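# Push the jar-laden cart next to the desks

## Task

Move the cart so it sits beside the desks. All four jars carried on the cart have to finish standing upright and still on the cart, and every other labelled container must also finish upright. A container touching the floor means failure, and so does the robot toppling or being left leaning.

## Robot and tools

Robot: a Hello Robot Stretch 4 with a single arm. It has an omni-wheel base (rim within 0.23 m of the base origin), a lift that rides up a mast, an arm that telescopes forward, a three-axis wrist, and a five-finger hand. It is about 1.6 m tall.

Frames: all positions are in metres. In the base frame the origin is on the floor under the base centre, with x forward, y left and z up. hand_pose is reported in this frame for the hand point, which sits 0.045 m in front of the palm; the printed value can be slightly off. The odometry frame is the base frame as it stood at the scene's start. base_odometry counts only wheel turns, so slipping shows up as travel. Its heading is in rad, positive to the left.

move: one action per call. Leaving out the action returns only state and images.
- base: an object holding one command, always a relative offset from where the base last reported itself. translate_m (-2 to 2, forward positive) and strafe_m (-2 to 2, left positive) may be given together for a straight diagonal drive with no turning. rotate_rad (-3.2 to 3.2, counter-clockwise positive) must be given alone.
- joints: absolute targets by name, one value each. lift_m is 0 to 1.2 m. arm_m is 0 to 0.55 m of extension. wrist_yaw_rad is -1.134 to 4.276: 0 faces forward, positive turns left, about 3.14 is folded back. wrist_pitch_rad is -1.117 to 4.259: 0 is level, 1.57 points down. wrist_roll_rad is -1.117 to 4.259: 0 palm up, 1.57 palm to the right, 3.14 palm down. The fingers hand_little, hand_ring, hand_middle and hand_index run from -1 (curled) to +1 (straight). hand_thumb_bend runs from -1 (bent) to +1 (straight). hand_thumb_turn runs from -1 (in front of the palm) to +1 (beside it). hand_force_limit (-1 to 1) and hand_speed (-0.96 to 1) are settings, not motions. Targets beyond a joint's range are clipped, and the result reports the clipping.
- pace: "slow", "default", "fast" or "max". speeds: per-joint top speeds for lift_m, arm_m and the wrist joints.
- contact_limits: a value from 0 (lightest) to 1 (hardest) for arm_m, lift_m, translate_m, strafe_m or rotate_rad. Give it only in the same action as that command; it defaults to 0.5.
- end_of_arm: "enable_torque", sent alone, revives wrist motors that have shut off.
- cameras: a list drawn from head_camera, head_left_camera, head_right_camera, wrist_camera, all.
- blocking: true or omitted waits until everything is at rest. false returns within about 0.5 s while the motion continues, and a later move overrides only the parts it names.
All motions in an action start at the same moment. A refused call, or an unplanned stop, cancels the rest of the calls in that reply.

wait(seconds 0 to 10, cameras): lets time pass and returns state. It returns early once running moves have settled. stop(cameras): brakes every motion and also re-holds wheels that have gone slack. zoom_image(camera, region [x0,y0,x1,y1] in pixels, at most 504 per side): a closer crop of that camera's latest image. show_instructions: shows the reference pages. finished_scene(scene): ends the scene permanently, and the goal must then hold without the robot.

Results: "move" reads done, or the worst status. base_status and joint_status use done, moving, off_target, stopped, contact_stop (the part was held back and went slack), time_out (the target was dropped), limit_stop_at_own_body, limit_stop_at_tilt (lean above 6 degrees; the lift, arm and wheels go slack), and torque_fault (a wrist motor is limp until enable_torque). on_its_own reports uncommanded behaviour. lidar_m gives 12 distances in 30-degree sectors, starting straight ahead and going counter-clockwise (4th left, 7th behind, 10th right); "-" means nothing seen, or something closer than 0.25 m. wrist_depth_mm is a 7x7 grid in mm. base_tilt is given in degrees, forward and right positive. If turned_by_wheels and turned_by_imu disagree by more than about 0.1 rad over a move, the base probably slipped or hit something. motor_effort is a percentage with its peak in brackets. servo_current is in mA for each wrist servo. hand_stopped_by lists, for little, ring, middle, index, thumb_bend and thumb_turn: moving, target, force, stalled or fault. The <finger>_load_n values are fingertip loads in N, positive when the finger is pushed open.

Hand: with the thumb turned in front of the palm, the hand can wrap objects 0.035 to 0.065 m thick, or handles down to 0.025 m. A finger motor moves only when its target changes, and stops when it reaches the target or when its load hits hand_force_limit (about 0 N at -1 up to 10 N at +1; 15 N for the thumb). For a gentle grip, close with hand_speed at -0.94 or below. To squeeze harder, raise the limit and send a target that is more closed. The wrist camera sits behind the palm heel and can strike objects.

Cameras: head_camera looks ahead and down from the mast top, so turn the base to look elsewhere. The two head fisheyes look more steeply down and show the base and arm. wrist_camera looks along the palm and fingers; its image is inverted when the palm faces down.

Cautions: lifting the wrist up, rolling it, or folding it back while over the base at low lift can collide with the robot's own body. Driving, turning or stopping with more than 1 kg in the hand and arm_m above 0.2 can tip the robot, as can strong pushing or pulling with the hand raised; favour slow pace and low contact limits when pushing the cart. A lift above 0.2 caps the base speed. Avoid hard impacts, slams, dropping things, and straining the fingers. Keep the jars steady so none tips or reaches the floor.

Each tool is called in YAML: its name, and indented under it one key for each argument.

Reference images:

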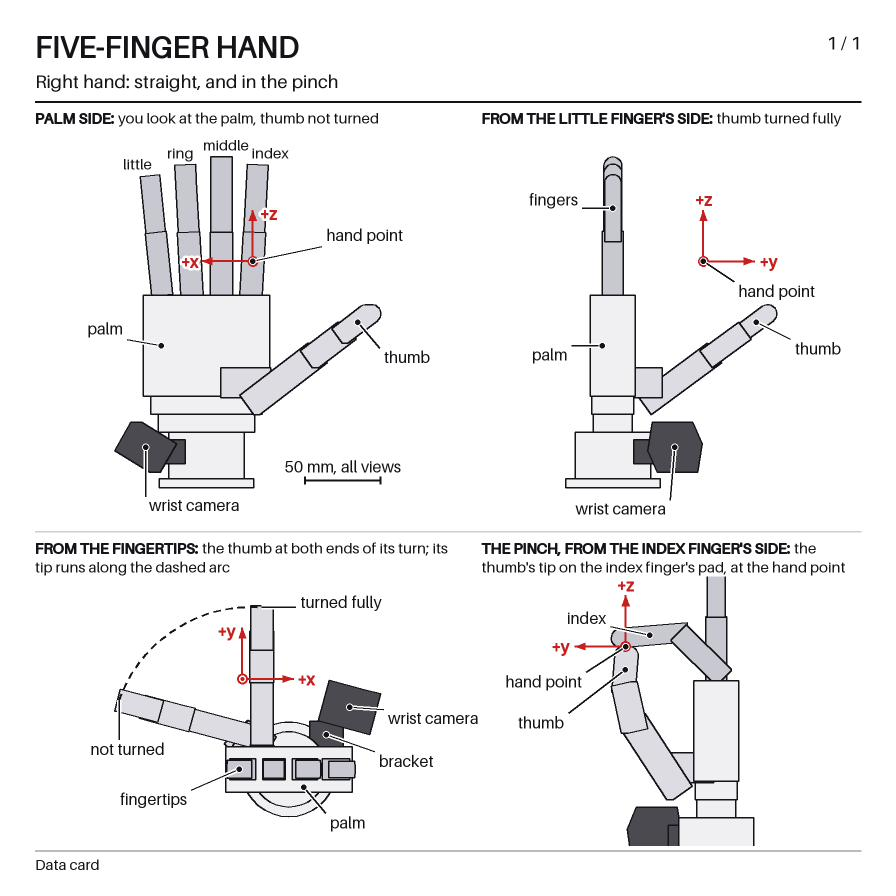

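## Session

move:
  cameras: ["all"]

Scene clock: 0.00 s.
base_odometry: x=+0.000 y=+0.000 heading=+0.000
turned_by_wheels: +0.000
turned_by_imu: +0.000
base_tilt: forward=+0.5 right=-0.6
lidar_m: 1.04 1.13 1.12 1.26 1.57 1.55 2.26 2.60 1.45 1.11 0.91 0.89
base_status: not commanded
joint_positions: lift_m=+0.193 arm_m=+0.000 wrist_yaw_rad=+3.173 wrist_pitch_rad=+0.003 wrist_roll_rad=+0.000 hand_little=+1.000 hand_ring=+1.000 hand_middle=+1.000 hand_index=+1.000 hand_thumb_turn=+1.000 hand_thumb_bend=+1.000 hand_force_limit=+0.000 hand_speed=-0.800
joint_status: not commanded
measured_speeds: all 0
hand_stopped_by: target,target,target,target,target,target
little_load_n: 0.0
ring_load_n: 0.0
middle_load_n: 0.0
index_load_n: 0.0
thumb_bend_load_n: 0.0
thumb_turn_load_n: 0.0
motor_effort: lift_m=+22 arm_m=-5 wheel_0=+0 wheel_1=-1 wheel_2=+0
servo_current: wrist_yaw_rad=33 wrist_pitch_rad=33 wrist_roll_rad=39
hand_pose: x=-0.0542 y=+0.1112 z=+0.4311 quat_wxyz=(-0.507, -0.508, +0.493, +0.491) (m; base frame)
wrist_depth_mm: - 144 - - - - - / - 138 155 - - 1863 1756 / - 141 182 - - - - / 120 145 236 - - - - / 229 - - - - - - / 240 1537 1499 139 1576 - - / 239 1098 - - - - -
pictures: head_camera, head_left_camera, head_right_camera, wrist_camera

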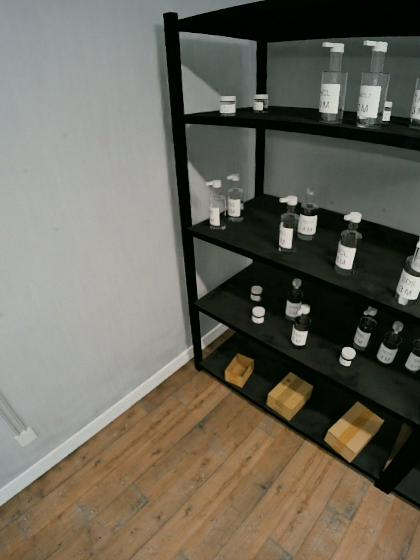

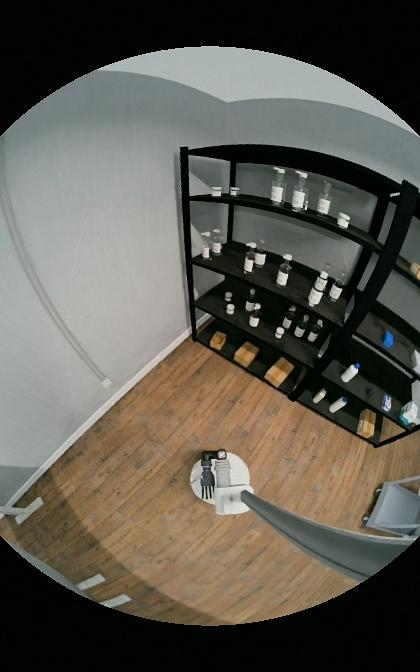

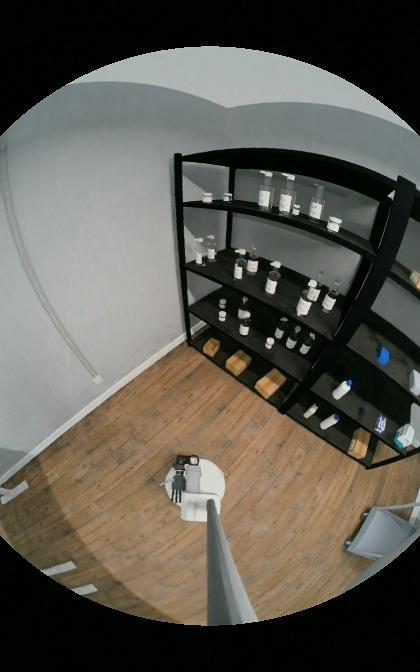

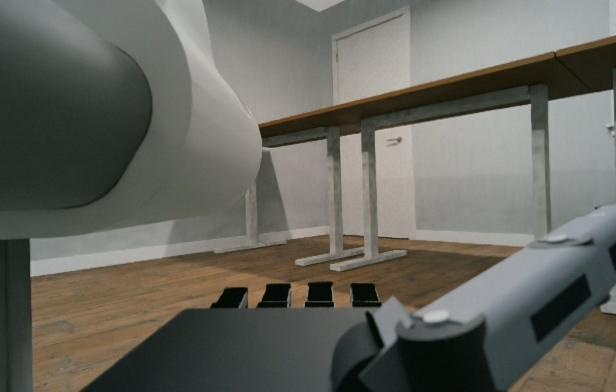

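move:
  base: {"rotate_rad": -1.6}
  cameras: ["all"]

move:
  base: {"rotate_rad": -1.5}
  cameras: ["all"]

Scene clock: 2.30 s.
move: done
base_odometry: x=+0.000 y=+0.000 heading=-1.600
turned_by_wheels: -1.600
turned_by_imu: -1.606
base_tilt: forward=+0.4 right=-0.6
lidar_m: 1.13 0.91 0.89 1.02 1.12 1.12 1.29 1.55 1.53 1.75 2.59 1.45
base_status: done
joint_positions: lift_m=+0.193 arm_m=+0.000 wrist_yaw_rad=+3.173 wrist_pitch_rad=+0.003 wrist_roll_rad=+0.000 hand_little=+1.000 hand_ring=+1.000 hand_middle=+1.000 hand_index=+1.000 hand_thumb_turn=+1.000 hand_thumb_bend=+1.000 hand_force_limit=+0.000 hand_speed=-0.800
joint_status: not commanded
measured_speeds: all 0
hand_stopped_by: target,target,target,target,target,target
little_load_n: 0.0
ring_load_n: 0.0
middle_load_n: 0.0
index_load_n: 0.0
thumb_bend_load_n: 0.0
thumb_turn_load_n: 0.0
motor_effort: lift_m=+22(22) arm_m=-5(6) wheel_0=+2(9) wheel_1=-1(9) wheel_2=+1(7)
servo_current: wrist_yaw_rad=59(59) wrist_pitch_rad=26(59) wrist_roll_rad=33(39)
hand_pose: x=-0.0542 y=+0.1112 z=+0.4311 quat_wxyz=(-0.507, -0.508, +0.493, +0.491) (m; base frame)
wrist_depth_mm: - 144 - - - - - / - 141 150 - - - - / - 141 182 - - - - / 120 145 219 - - - - / 229 - - - - - - / 1308 1576 202 127 - - - / 239 1098 - - - - -
pictures: head_camera, head_left_camera, head_right_camera, wrist_camera

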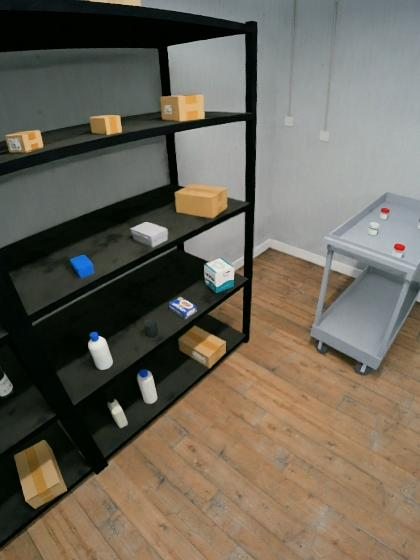

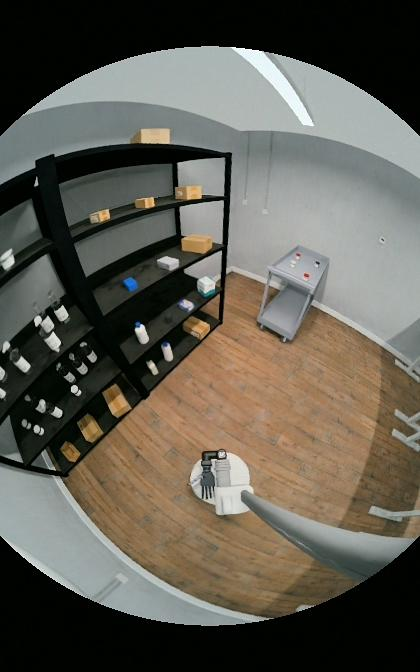

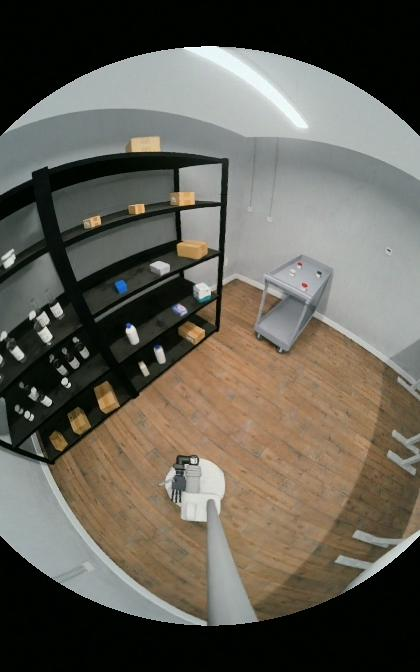

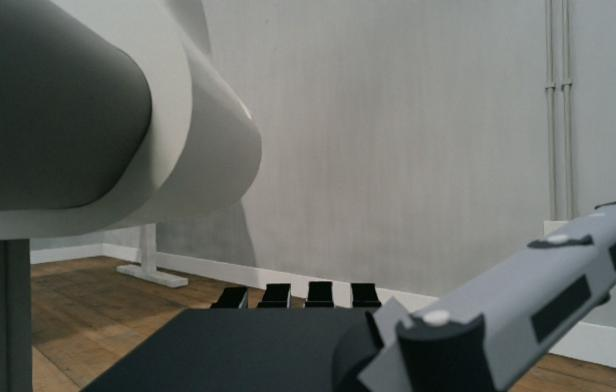

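Scene clock: 4.30 s.
move: done
base_odometry: x=+0.000 y=+0.000 heading=-3.100
turned_by_wheels: -1.500
turned_by_imu: -1.506
base_tilt: forward=+0.4 right=-0.6
lidar_m: 1.83 2.58 1.44 1.10 0.91 0.92 1.10 1.11 1.12 1.31 1.54 1.53
base_status: done
joint_positions: lift_m=+0.193 arm_m=+0.000 wrist_yaw_rad=+3.173 wrist_pitch_rad=+0.003 wrist_roll_rad=+0.000 hand_little=+1.000 hand_ring=+1.000 hand_middle=+1.000 hand_index=+1.000 hand_thumb_turn=+1.000 hand_thumb_bend=+1.000 hand_force_limit=+0.000 hand_speed=-0.800
joint_status: not commanded
measured_speeds: all 0
hand_stopped_by: target,target,target,target,target,target
little_load_n: 0.0
ring_load_n: 0.0
middle_load_n: 0.0
index_load_n: 0.0
thumb_bend_load_n: 0.0
thumb_turn_load_n: 0.0
motor_effort: lift_m=+22(22) arm_m=-5(5) wheel_0=+1(10) wheel_1=-1(8) wheel_2=+0(7)
servo_current: wrist_yaw_rad=39(65) wrist_pitch_rad=26(52) wrist_roll_rad=33(39)
hand_pose: x=-0.0542 y=+0.1112 z=+0.4311 quat_wxyz=(-0.507, -0.508, +0.493, +0.491) (m; base frame)
wrist_depth_mm: - 144 - - - - - / - 141 150 - 1921 - - / - 141 182 - 1921 - - / 120 144 213 - - - - / 222 - - - 1921 - - / 229 - 128 126 1060 - - / 239 1025 - - - - -
pictures: head_camera, head_left_camera, head_right_camera, wrist_camera

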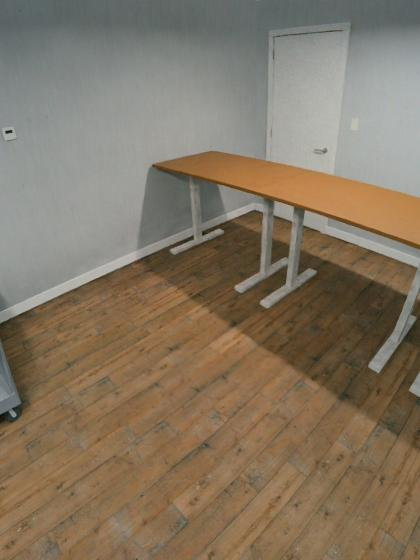

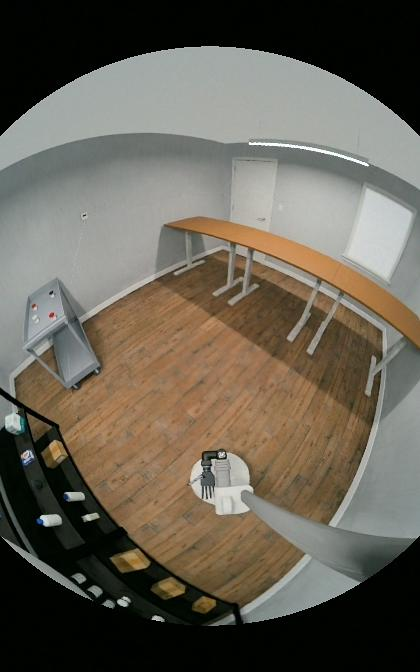

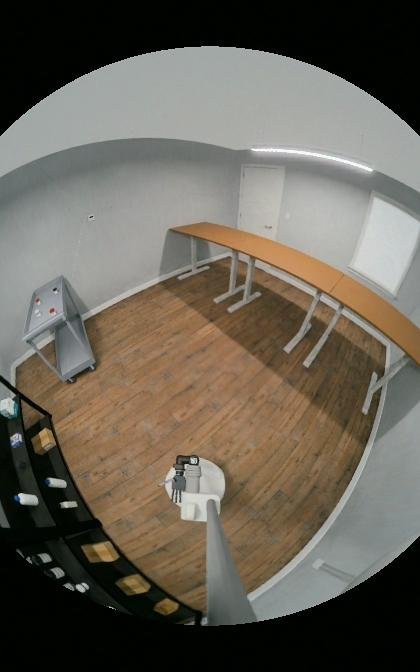

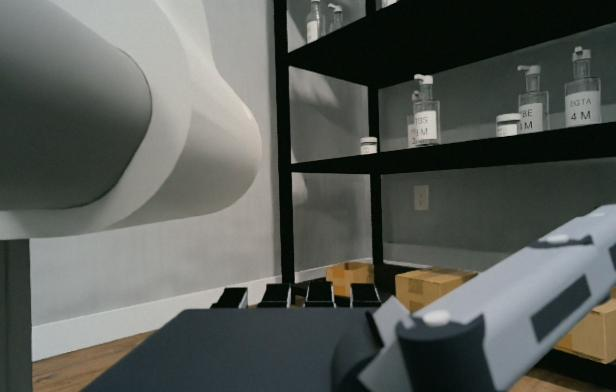

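move:
  base: {"rotate_rad": 1.1}
  cameras: ["all"]

zoom_image:
  camera: "head_camera"
  region: [60, 80, 360, 420]

Scene clock: 6.83 s.
move: done
base_odometry: x=+0.000 y=+0.000 heading=-2.000
turned_by_wheels: +1.100
turned_by_imu: +1.105
base_tilt: forward=+0.4 right=-0.6
lidar_m: 1.44 1.05 0.89 0.91 1.10 1.13 1.12 1.33 1.55 1.55 1.90 2.57
base_status: done
joint_positions: lift_m=+0.193 arm_m=+0.000 wrist_yaw_rad=+3.173 wrist_pitch_rad=+0.003 wrist_roll_rad=+0.000 hand_little=+1.000 hand_ring=+1.000 hand_middle=+1.000 hand_index=+1.000 hand_thumb_turn=+1.000 hand_thumb_bend=+1.000 hand_force_limit=+0.000 hand_speed=-0.800
joint_status: not commanded
measured_speeds: all 0
hand_stopped_by: target,target,target,target,target,target
little_load_n: 0.0
ring_load_n: 0.0
middle_load_n: 0.0
index_load_n: 0.0
thumb_bend_load_n: 0.0
thumb_turn_load_n: 0.0
motor_effort: lift_m=+22(22) arm_m=-5(5) wheel_0=-2(8) wheel_1=+0(8) wheel_2=-1(8)
servo_current: wrist_yaw_rad=26(72) wrist_pitch_rad=39(59) wrist_roll_rad=26(39)
hand_pose: x=-0.0542 y=+0.1112 z=+0.4311 quat_wxyz=(-0.507, -0.508, +0.493, +0.491) (m; base frame)
wrist_depth_mm: - 144 - - - - - / - 137 151 - - - - / - 138 181 - - - - / 114 145 214 - - - - / 221 - - - - - - / 237 1397 128 126 - - - / 236 1098 - - - - -
pictures: head_camera, head_left_camera, head_right_camera, wrist_camera

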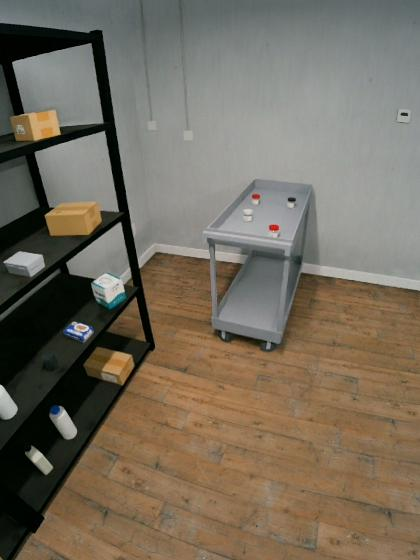

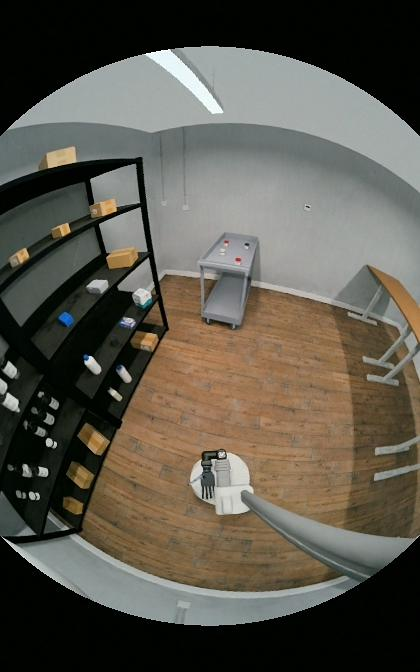

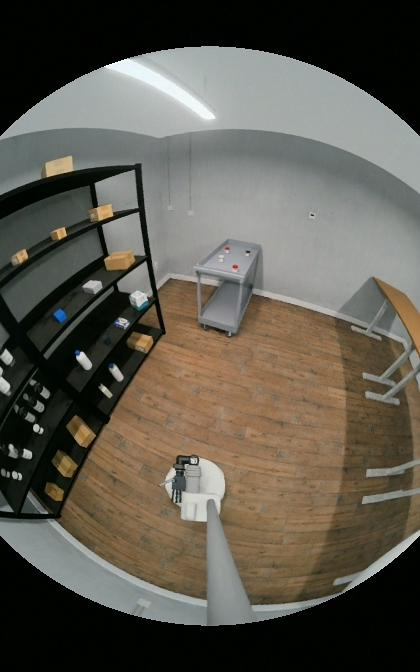

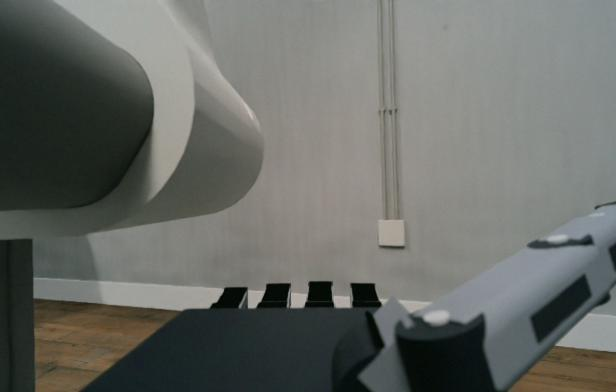

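Scaled by 1.482 from the camera's 420x560 image, which has a finer 1200x1600 frame.

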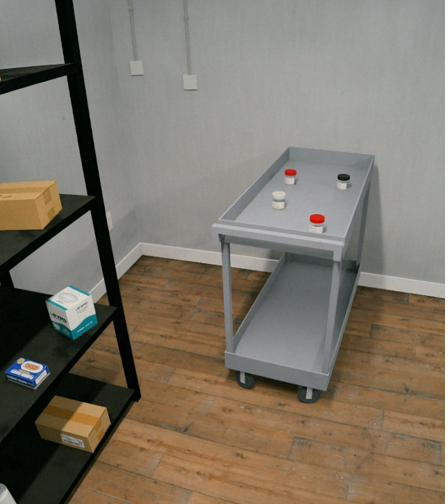

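move:
  base: {"translate_m": 0.6}
  cameras: ["head_camera", "head_left_camera", "head_right_camera"]

zoom_image:
  camera: "head_camera"
  region: [140, 140, 420, 460]

Scene clock: 12.10 s.
move: done
base_odometry: x=-0.250 y=-0.546 heading=-2.000
turned_by_wheels: +0.000
turned_by_imu: -0.002
base_tilt: forward=+0.4 right=-0.6
lidar_m: 0.87 0.84 0.72 0.73 0.87 1.66 1.69 1.96 1.71 1.75 2.12 0.87
base_status: done
joint_positions: lift_m=+0.193 arm_m=+0.000 wrist_yaw_rad=+3.173 wrist_pitch_rad=+0.003 wrist_roll_rad=+0.000 hand_little=+1.000 hand_ring=+1.000 hand_middle=+1.000 hand_index=+1.000 hand_thumb_turn=+1.000 hand_thumb_bend=+1.000 hand_force_limit=+0.000 hand_speed=-0.800
joint_status: not commanded
measured_speeds: all 0
hand_stopped_by: target,target,target,target,target,target
little_load_n: 0.0
ring_load_n: 0.0
middle_load_n: 0.0
index_load_n: 0.0
thumb_bend_load_n: 0.0
thumb_turn_load_n: 0.0
motor_effort: lift_m=+22(22) arm_m=-5(6) wheel_0=+0(8) wheel_1=+1(6) wheel_2=+0(10)
servo_current: wrist_yaw_rad=52(65) wrist_pitch_rad=13(59) wrist_roll_rad=33(46)
hand_pose: x=-0.0542 y=+0.1112 z=+0.4311 quat_wxyz=(-0.507, -0.508, +0.493, +0.491) (m; base frame)
wrist_depth_mm: - 144 - - - - - / - 141 150 - - - - / - 141 182 - - - - / 120 145 237 - - - - / 229 - - - - - - / 1308 1576 1499 139 - - - / 239 1098 - - - - -
pictures: head_camera, head_left_camera, head_right_camera

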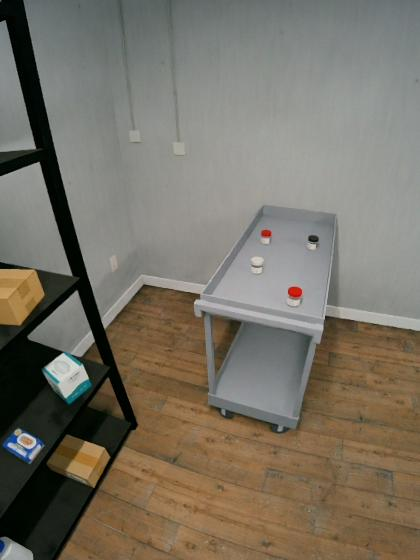

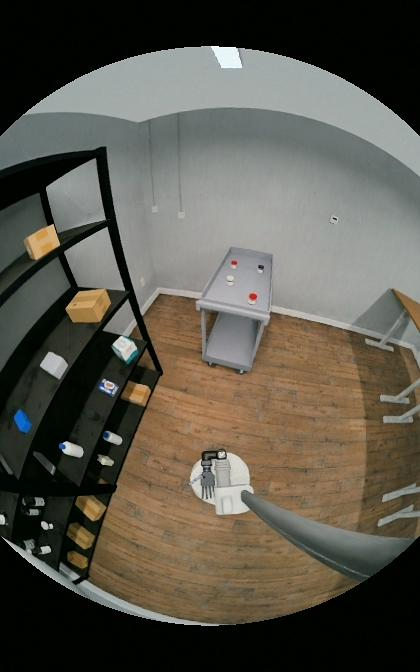

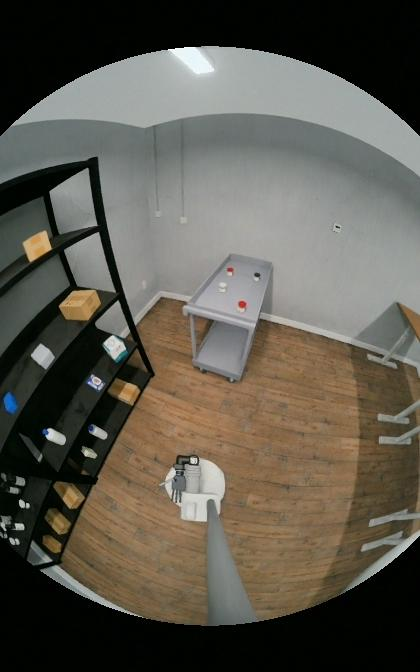

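Scaled by 1.575 from the camera's 420x560 image, which has a finer 1200x1600 frame.

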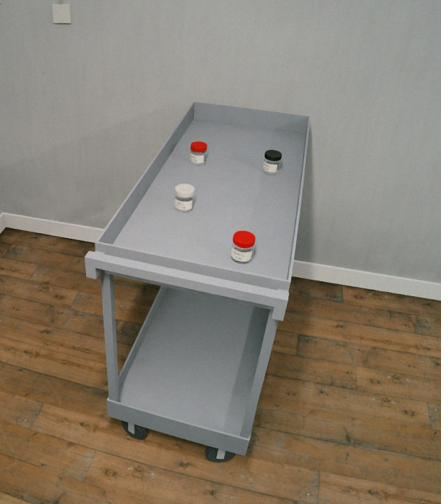

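zoom_image:
  camera: "head_camera"
  region: [185, 270, 335, 360]

zoom_image:
  camera: "head_camera"
  region: [195, 380, 315, 440]

Scaled by 3.360 from the camera's 420x560 image, which has a finer 1200x1600 frame.

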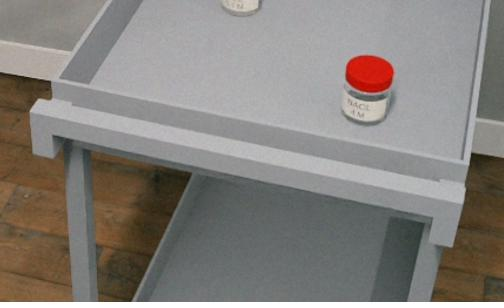

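Scaled by 4.200 from the camera's 420x560 image, which has a finer 1200x1600 frame.

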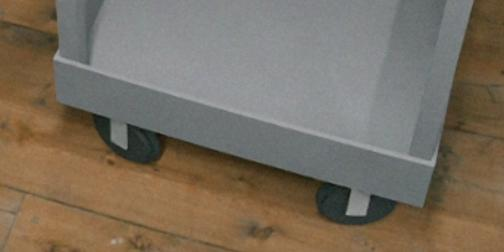

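zoom_image:
  camera: "head_left_camera"
  region: [150, 420, 290, 560]

zoom_image:
  camera: "head_right_camera"
  region: [130, 420, 270, 560]

zoom_image:
  camera: "head_camera"
  region: [205, 395, 295, 440]

Scaled by 3.600 from the camera's 420x672 image, which has a finer 600x960 frame.

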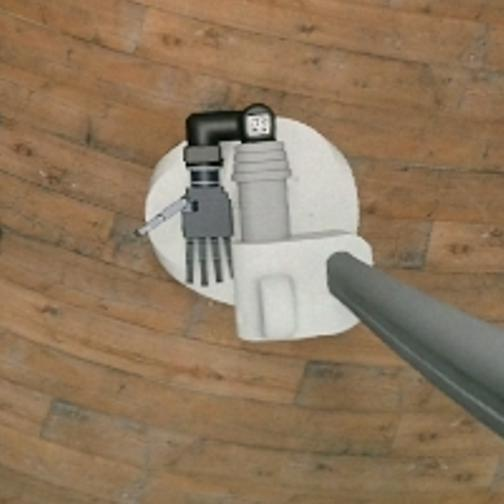

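Scaled by 3.600 from the camera's 420x672 image, which has a finer 600x960 frame.

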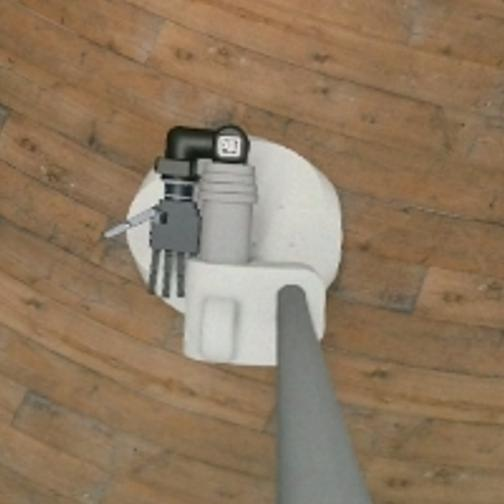

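Scaled by 5.600 from the camera's 420x560 image, which has a finer 1200x1600 frame.

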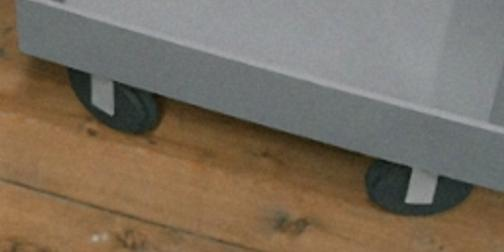

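move:
  base: {"rotate_rad": -0.33}
  joints: {"lift_m": 0.95}

move:
  joints: {"wrist_yaw_rad": 0, "wrist_pitch_rad": 1.57, "wrist_roll_rad": 0}
  cameras: ["all"]

Scene clock: 20.63 s.
move: done
base_odometry: x=-0.250 y=-0.546 heading=-2.330
turned_by_wheels: -0.330
turned_by_imu: -0.330
base_tilt: forward=+0.4 right=-0.6
lidar_m: 0.87 0.91 0.77 0.72 0.78 1.07 1.69 1.76 1.84 1.72 1.81 2.10
base_status: done
joint_positions: lift_m=+0.950 arm_m=+0.000 wrist_yaw_rad=+3.173 wrist_pitch_rad=+0.003 wrist_roll_rad=+0.000 hand_little=+1.000 hand_ring=+1.000 hand_middle=+1.000 hand_index=+1.000 hand_thumb_turn=+1.000 hand_thumb_bend=+1.000 hand_force_limit=+0.000 hand_speed=-0.800
joint_status: all done
measured_speeds: all 0
hand_stopped_by: target,target,target,target,target,target
little_load_n: 0.0
ring_load_n: 0.0
middle_load_n: 0.0
index_load_n: 0.0
thumb_bend_load_n: 0.0
thumb_turn_load_n: 0.0
motor_effort: lift_m=+25(29) arm_m=-5(6) wheel_0=+1(9) wheel_1=+0(6) wheel_2=+1(7)
servo_current: wrist_yaw_rad=46(65) wrist_pitch_rad=33(59) wrist_roll_rad=39(39)
hand_pose: x=-0.0542 y=+0.1112 z=+1.1875 quat_wxyz=(-0.507, -0.508, +0.493, +0.491) (m; base frame)
wrist_depth_mm: - 144 - - - - - / - 140 150 - - - - / - 141 182 - - - - / 120 144 213 - - - - / 222 - - - - - - / 229 - 128 127 - - - / 228 - - - - - -
pictures: none

Scene clock: 23.03 s.
move: done
base_odometry: x=-0.250 y=-0.546 heading=-2.330
turned_by_wheels: +0.000
turned_by_imu: +0.000
base_tilt: forward=+0.4 right=-0.6
lidar_m: 0.86 0.90 0.77 0.72 0.77 1.07 1.67 1.74 1.82 1.72 1.83 2.10
base_status: not commanded
joint_positions: lift_m=+0.950 arm_m=+0.000 wrist_yaw_rad=+0.002 wrist_pitch_rad=+1.568 wrist_roll_rad=+0.000 hand_little=+1.000 hand_ring=+1.000 hand_middle=+1.000 hand_index=+1.000 hand_thumb_turn=+1.000 hand_thumb_bend=+1.000 hand_force_limit=+0.000 hand_speed=-0.800
joint_status: all done
measured_speeds: all 0
hand_stopped_by: target,target,target,target,target,target
little_load_n: 0.0
ring_load_n: 0.0
middle_load_n: 0.0
index_load_n: 0.0
thumb_bend_load_n: 0.0
thumb_turn_load_n: 0.0
motor_effort: lift_m=+25(25) arm_m=-5(5) wheel_0=+1(1) wheel_1=+0(1) wheel_2=+1(1)
servo_current: wrist_yaw_rad=39(130) wrist_pitch_rad=39(72) wrist_roll_rad=33(59)
hand_pose: x=+0.2319 y=-0.1181 z=+0.9067 quat_wxyz=(+0.001, +0.706, +0.708, +0.001) (m; base frame)
wrist_depth_mm: 1118 1098 1118 1078 1078 1060 1060 / 1098 1118 1098 1078 1060 1060 1060 / 1118 1118 1098 1078 1060 1060 1042 / 1118 1098 1078 1078 1078 1060 1060 / 1118 1098 878 866 1078 1042 - / 1118 1098 866 127 1078 - - / 1118 1098 - - - - -
pictures: head_camera, head_left_camera, head_right_camera, wrist_camera
camera_calibration:
wrist_camera: T_world_to_cam=[[-0.013563, -0.999004, -0.042506, -0.0532674], [-0.999908, 0.0135583, 0.000397037, 0.222851], [0.000179669, 0.0425075, -0.999096, 1.06854], [0, 0, 0, 1]] pos_world=[0.221916, -0.101657, 1.06523]

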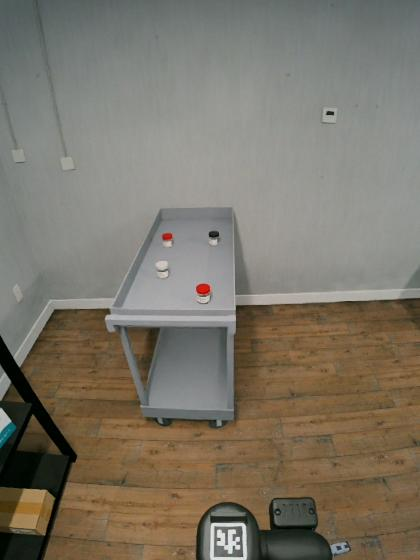

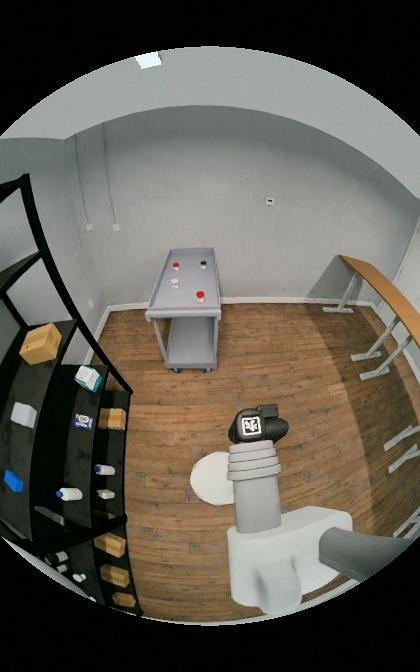

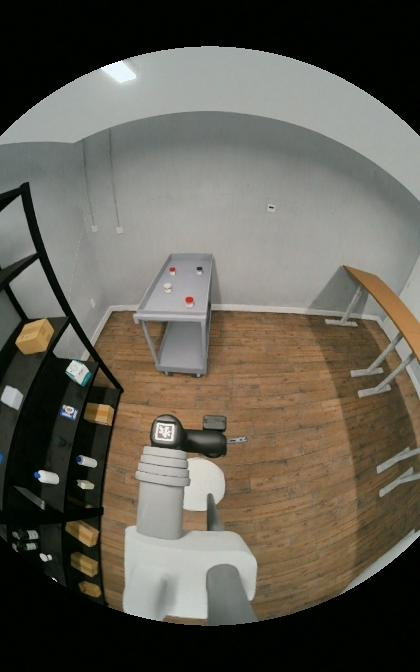

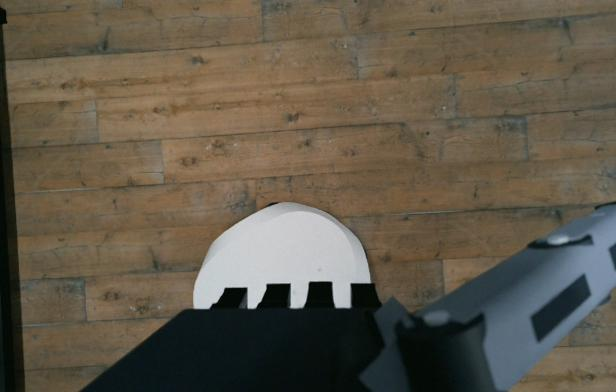

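zoom_image:
  camera: "head_camera"
  region: [100, 295, 180, 345]

zoom_image:
  camera: "head_camera"
  region: [170, 295, 250, 345]

Scaled by 6.300 from the camera's 420x560 image, which has a finer 1200x1600 frame.

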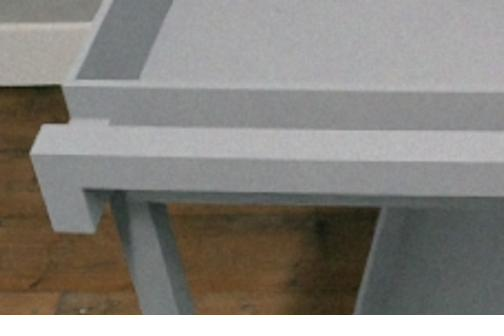

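Scaled by 6.300 from the camera's 420x560 image, which has a finer 1200x1600 frame.

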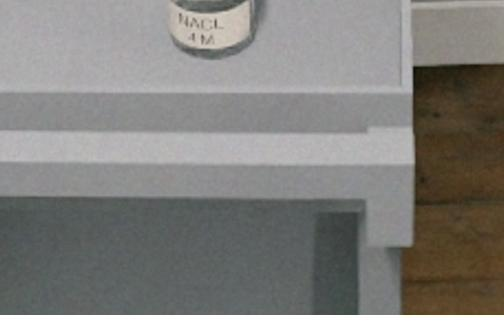

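move:
  base: {"translate_m": 0.35, "strafe_m": 0.27}
  joints: {"lift_m": 1.1, "arm_m": 0.2}
  cameras: ["all"]

zoom_image:
  camera: "wrist_camera"
  region: [0, 0, 504, 320]

Scene clock: 32.83 s.
move: done
base_odometry: x=-0.295 y=-0.986 heading=-2.330
turned_by_wheels: +0.000
turned_by_imu: -0.001
base_tilt: forward=+0.4 right=-0.6
lidar_m: 0.53 0.57 0.48 0.44 0.49 0.68 1.84 2.11 2.09 2.01 2.10 0.54
base_status: done
joint_positions: lift_m=+1.100 arm_m=+0.200 wrist_yaw_rad=+0.002 wrist_pitch_rad=+1.568 wrist_roll_rad=+0.000 hand_little=+1.000 hand_ring=+1.000 hand_middle=+1.000 hand_index=+1.000 hand_thumb_turn=+1.000 hand_thumb_bend=+1.000 hand_force_limit=+0.000 hand_speed=-0.800
joint_status: all done
measured_speeds: all 0
hand_stopped_by: target,target,target,target,target,target
little_load_n: 0.0
ring_load_n: 0.0
middle_load_n: 0.0
index_load_n: 0.0
thumb_bend_load_n: 0.0
thumb_turn_load_n: 0.5
motor_effort: lift_m=+25(29) arm_m=+6(8) wheel_0=+0(7) wheel_1=-1(9) wheel_2=+1(8)
servo_current: wrist_yaw_rad=46(65) wrist_pitch_rad=20(52) wrist_roll_rad=33(46)
hand_pose: x=+0.4316 y=-0.1181 z=+1.0567 quat_wxyz=(+0.001, +0.707, +0.708, +0.001) (m; base frame)
wrist_depth_mm: 1281 - - - - - 1182 / 1281 1255 1255 - - 1205 1182 / 1281 1255 1255 1205 1229 1205 1205 / 1281 1281 1229 1255 1229 1205 1205 / - 1255 1255 1229 1229 1205 - / - 1281 1078 127 1229 - - / - - - - - - -
pictures: head_camera, head_left_camera, head_right_camera, wrist_camera
camera_calibration:
wrist_camera: T_world_to_cam=[[-0.0140666, -0.998997, -0.0425095, -0.0440638], [-0.999901, 0.0140573, 0.000518304, 0.422374], [0.0000797851, 0.0425126, -0.999096, 1.21842], [0, 0, 0, 1]] pos_world=[0.421615, -0.101755, 1.21523]

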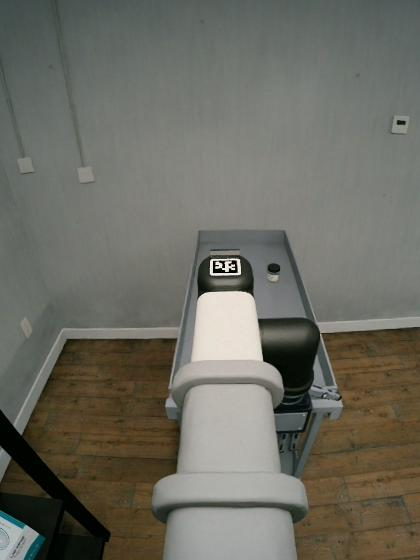

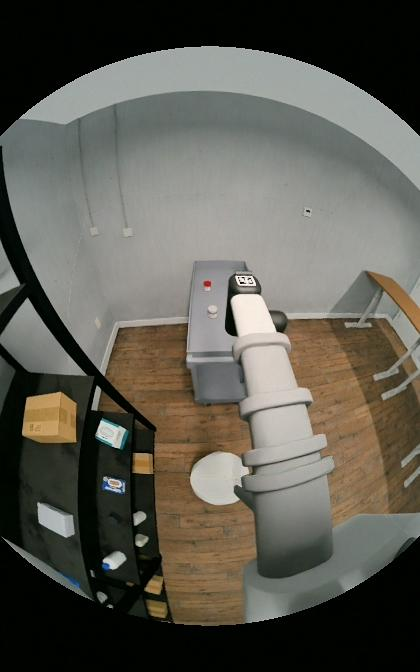

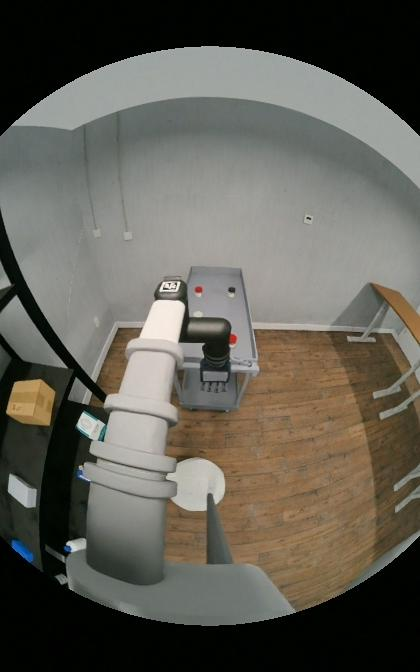

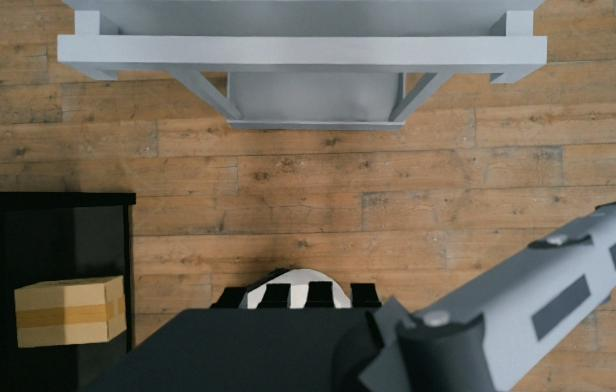

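Scaled by 1.000.

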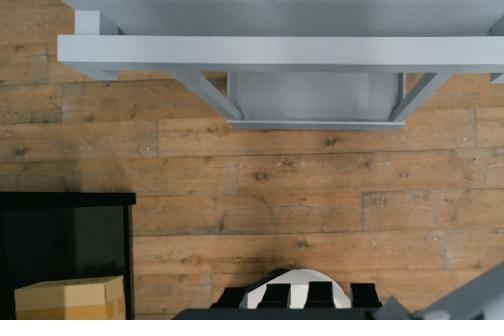

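move:
  joints: {"arm_m": 0.3}
  cameras: ["wrist_camera"]

zoom_image:
  camera: "wrist_camera"
  region: [0, 60, 308, 260]

zoom_image:
  camera: "wrist_camera"
  region: [308, 60, 616, 260]

Scene clock: 34.53 s.
move: done
base_odometry: x=-0.295 y=-0.986 heading=-2.330
turned_by_wheels: +0.000
turned_by_imu: +0.000
base_tilt: forward=+0.4 right=-0.6
lidar_m: 0.52 0.54 0.50 0.44 0.49 0.70 1.81 2.08 2.09 1.98 2.07 0.56
base_status: not commanded
joint_positions: lift_m=+1.100 arm_m=+0.300 wrist_yaw_rad=+0.001 wrist_pitch_rad=+1.569 wrist_roll_rad=+0.000 hand_little=+1.000 hand_ring=+1.000 hand_middle=+1.000 hand_index=+1.000 hand_thumb_turn=+1.000 hand_thumb_bend=+1.000 hand_force_limit=+0.000 hand_speed=-0.800
joint_status: all done
measured_speeds: all 0
hand_stopped_by: target,target,target,target,target,target
little_load_n: 0.0
ring_load_n: 0.0
middle_load_n: 0.0
index_load_n: 0.0
thumb_bend_load_n: 0.0
thumb_turn_load_n: 0.0
motor_effort: lift_m=+25(25) arm_m=+6(8) wheel_0=-1(1) wheel_1=-1(2) wheel_2=+1(1)
servo_current: wrist_yaw_rad=39(65) wrist_pitch_rad=26(46) wrist_roll_rad=33(39)
hand_pose: x=+0.5316 y=-0.1182 z=+1.0567 quat_wxyz=(+0.001, +0.707, +0.708, +0.001) (m; base frame)
wrist_depth_mm: 1281 - - - - - 1205 / 1281 - - - - - 1205 / 1281 - - - - - 1205 / 1281 1255 1255 1255 1205 1229 1182 / - 1281 1255 1229 1205 1229 - / - 1281 1255 127 1229 - - / - - - - - - -
pictures: wrist_camera
camera_calibration:
wrist_camera: T_world_to_cam=[[-0.0142707, -0.998994, -0.04251, -0.042549], [-0.999898, 0.0142569, 0.000626853, 0.52225], [-0.0000201618, 0.0425146, -0.999096, 1.21846], [0, 0, 0, 1]] pos_world=[0.521614, -0.101754, 1.21523]

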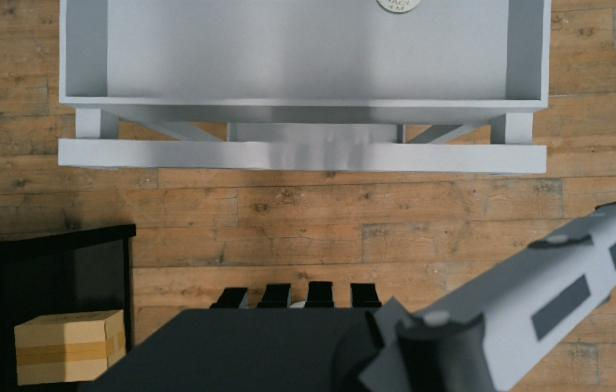

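Scaled by 1.636.

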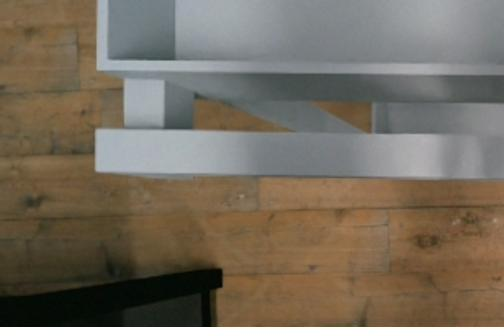

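Scaled by 1.636.

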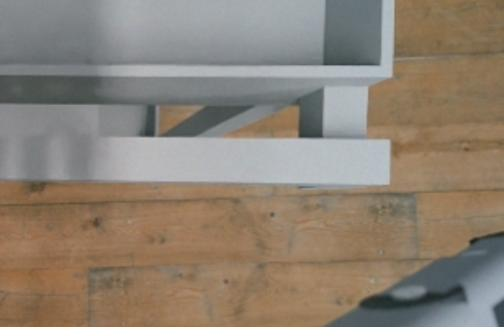

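move:
  joints: {"lift_m": 1.02}
  cameras: ["wrist_camera"]

zoom_image:
  camera: "wrist_camera"
  region: [0, 60, 308, 260]

zoom_image:
  camera: "wrist_camera"
  region: [308, 60, 616, 260]

Scene clock: 36.50 s.
move: done
base_odometry: x=-0.295 y=-0.986 heading=-2.330
turned_by_wheels: +0.000
turned_by_imu: +0.000
base_tilt: forward=+0.4 right=-0.6
lidar_m: 0.50 1.65 0.48 0.45 0.50 0.69 1.84 2.08 2.09 2.00 2.11 0.55
base_status: not commanded
joint_positions: lift_m=+1.020 arm_m=+0.300 wrist_yaw_rad=+0.001 wrist_pitch_rad=+1.569 wrist_roll_rad=+0.000 hand_little=+1.000 hand_ring=+1.000 hand_middle=+1.000 hand_index=+1.000 hand_thumb_turn=+1.000 hand_thumb_bend=+1.000 hand_force_limit=+0.000 hand_speed=-0.800
joint_status: all done
measured_speeds: all 0
hand_stopped_by: target,target,target,target,target,target
little_load_n: 0.0
ring_load_n: 0.0
middle_load_n: 0.0
index_load_n: 0.0
thumb_bend_load_n: 0.0
thumb_turn_load_n: 0.0
motor_effort: lift_m=+19(22) arm_m=+6(6) wheel_0=+0(1) wheel_1=-1(2) wheel_2=+1(1)
servo_current: wrist_yaw_rad=46(72) wrist_pitch_rad=46(52) wrist_roll_rad=39(39)
hand_pose: x=+0.5316 y=-0.1182 z=+0.9772 quat_wxyz=(+0.001, +0.707, +0.708, +0.001) (m; base frame)
wrist_depth_mm: - 362 359 357 353 349 349 / - - - 357 355 351 - / - 1182 - - - - - / 1182 1182 1160 1160 1160 1138 1118 / - 1182 1182 1160 1138 1138 - / - 1182 1160 127 1138 - - / - 1078 - - - - -
pictures: wrist_camera
camera_calibration:
wrist_camera: T_world_to_cam=[[-0.0142707, -0.998994, -0.04251, -0.0459285], [-0.999898, 0.0142569, 0.000626853, 0.5223], [-0.0000201618, 0.0425146, -0.999096, 1.13904], [0, 0, 0, 1]] pos_world=[0.521614, -0.101754, 1.13573]

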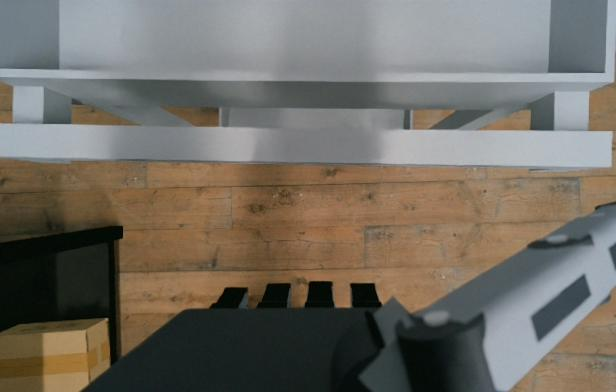

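Scaled by 1.636.

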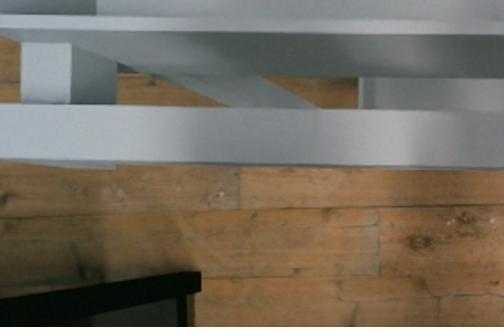

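Scaled by 1.636.

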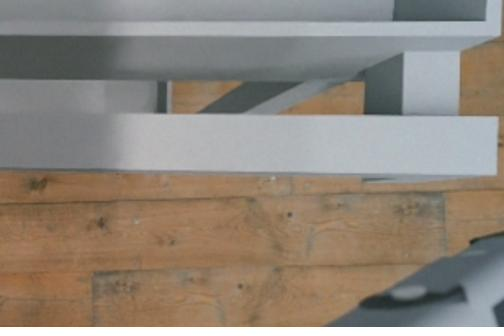

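move:
  joints: {"hand_thumb_turn": -1, "hand_thumb_bend": 0.0, "arm_m": 0.357}
  cameras: ["wrist_camera"]

Scene clock: 43.77 s.
move: done
base_odometry: x=-0.295 y=-0.986 heading=-2.330
turned_by_wheels: +0.000
turned_by_imu: +0.001
base_tilt: forward=+0.4 right=-0.6
lidar_m: 0.52 1.63 0.50 0.46 0.50 0.68 1.87 2.11 2.08 1.99 2.10 0.56
base_status: not commanded
joint_positions: lift_m=+1.020 arm_m=+0.357 wrist_yaw_rad=+0.001 wrist_pitch_rad=+1.569 wrist_roll_rad=+0.000 hand_little=+1.000 hand_ring=+1.000 hand_middle=+1.000 hand_index=+1.000 hand_thumb_turn=-1.000 hand_thumb_bend=+0.000 hand_force_limit=+0.000 hand_speed=-0.800
joint_status: all done
measured_speeds: all 0
hand_stopped_by: target,target,target,target,target,target
little_load_n: 0.0
ring_load_n: 0.0
middle_load_n: 0.0
index_load_n: 0.0
thumb_bend_load_n: 0.0
thumb_turn_load_n: 0.0
motor_effort: lift_m=+19(19) arm_m=+6(7) wheel_0=-1(1) wheel_1=-1(2) wheel_2=+1(1)
servo_current: wrist_yaw_rad=39(72) wrist_pitch_rad=26(52) wrist_roll_rad=39(46)
hand_pose: x=+0.5886 y=-0.1182 z=+0.9772 quat_wxyz=(+0.001, +0.707, +0.708, +0.001) (m; base frame)
wrist_depth_mm: - 364 362 357 353 349 345 / - 364 359 357 353 349 - / - 364 359 357 353 351 - / - 1182 1160 1138 - 1138 330 / 1182 1182 1160 1160 - 1138 1138 / - 1160 1182 126 - 1138 1098 / - 1078 - - - - 1118
pictures: wrist_camera
camera_calibration:
wrist_camera: T_world_to_cam=[[-0.0143748, -0.998993, -0.042511, -0.0450532], [-0.999897, 0.0143609, 0.000631273, 0.579299], [-0.0000201394, 0.0425156, -0.999096, 1.13904], [0, 0, 0, 1]] pos_world=[0.578614, -0.101754, 1.13573]

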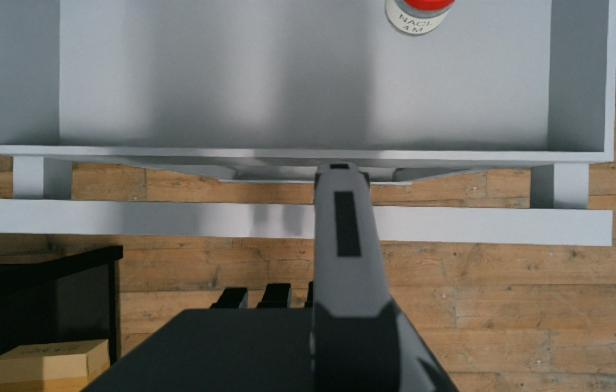

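move:
  joints: {"lift_m": 0.905}
  contact_limits: {"lift_m": 0.2}
  cameras: ["wrist_camera"]

Scene clock: 45.60 s.
move: done
base_odometry: x=-0.295 y=-0.986 heading=-2.330
turned_by_wheels: +0.000
turned_by_imu: +0.000
base_tilt: forward=+0.4 right=-0.6
lidar_m: 0.54 1.63 0.50 0.47 0.50 0.68 1.85 2.10 2.09 2.00 2.10 0.56
base_status: not commanded
joint_positions: lift_m=+0.905 arm_m=+0.357 wrist_yaw_rad=+0.001 wrist_pitch_rad=+1.569 wrist_roll_rad=+0.000 hand_little=+1.000 hand_ring=+1.000 hand_middle=+1.000 hand_index=+1.000 hand_thumb_turn=-1.000 hand_thumb_bend=+0.000 hand_force_limit=+0.000 hand_speed=-0.800
joint_status: all done
measured_speeds: all 0
hand_stopped_by: target,target,target,target,target,target
little_load_n: 0.0
ring_load_n: 0.0
middle_load_n: 0.0
index_load_n: 0.0
thumb_bend_load_n: 0.0
thumb_turn_load_n: 0.0
motor_effort: lift_m=+18(20) arm_m=+5(6) wheel_0=-1(1) wheel_1=-1(2) wheel_2=+1(1)
servo_current: wrist_yaw_rad=46(72) wrist_pitch_rad=39(59) wrist_roll_rad=39(39)
contact_limits: lift_m 0.2
hand_pose: x=+0.5886 y=-0.1182 z=+0.8622 quat_wxyz=(+0.001, +0.707, +0.708, +0.001) (m; base frame)
wrist_depth_mm: 249 246 243 241 238 236 234 / 249 247 244 241 238 236 235 / 1078 - 247 241 - - - / 1060 1060 1042 1025 - 1008 991 / - - - - - - - / - 1078 1042 127 - 1008 1008 / - 1060 - - - - 991
pictures: wrist_camera
camera_calibration:
wrist_camera: T_world_to_cam=[[-0.0143748, -0.998993, -0.042511, -0.049942], [-0.999897, 0.0143609, 0.000631273, 0.579371], [-0.0000201394, 0.0425156, -0.999096, 1.02414], [0, 0, 0, 1]] pos_world=[0.578614, -0.101754, 1.02073]

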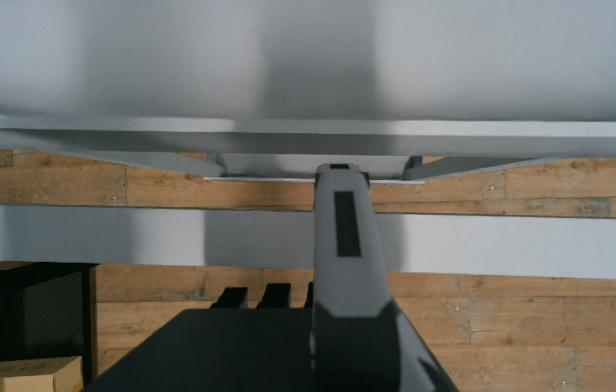

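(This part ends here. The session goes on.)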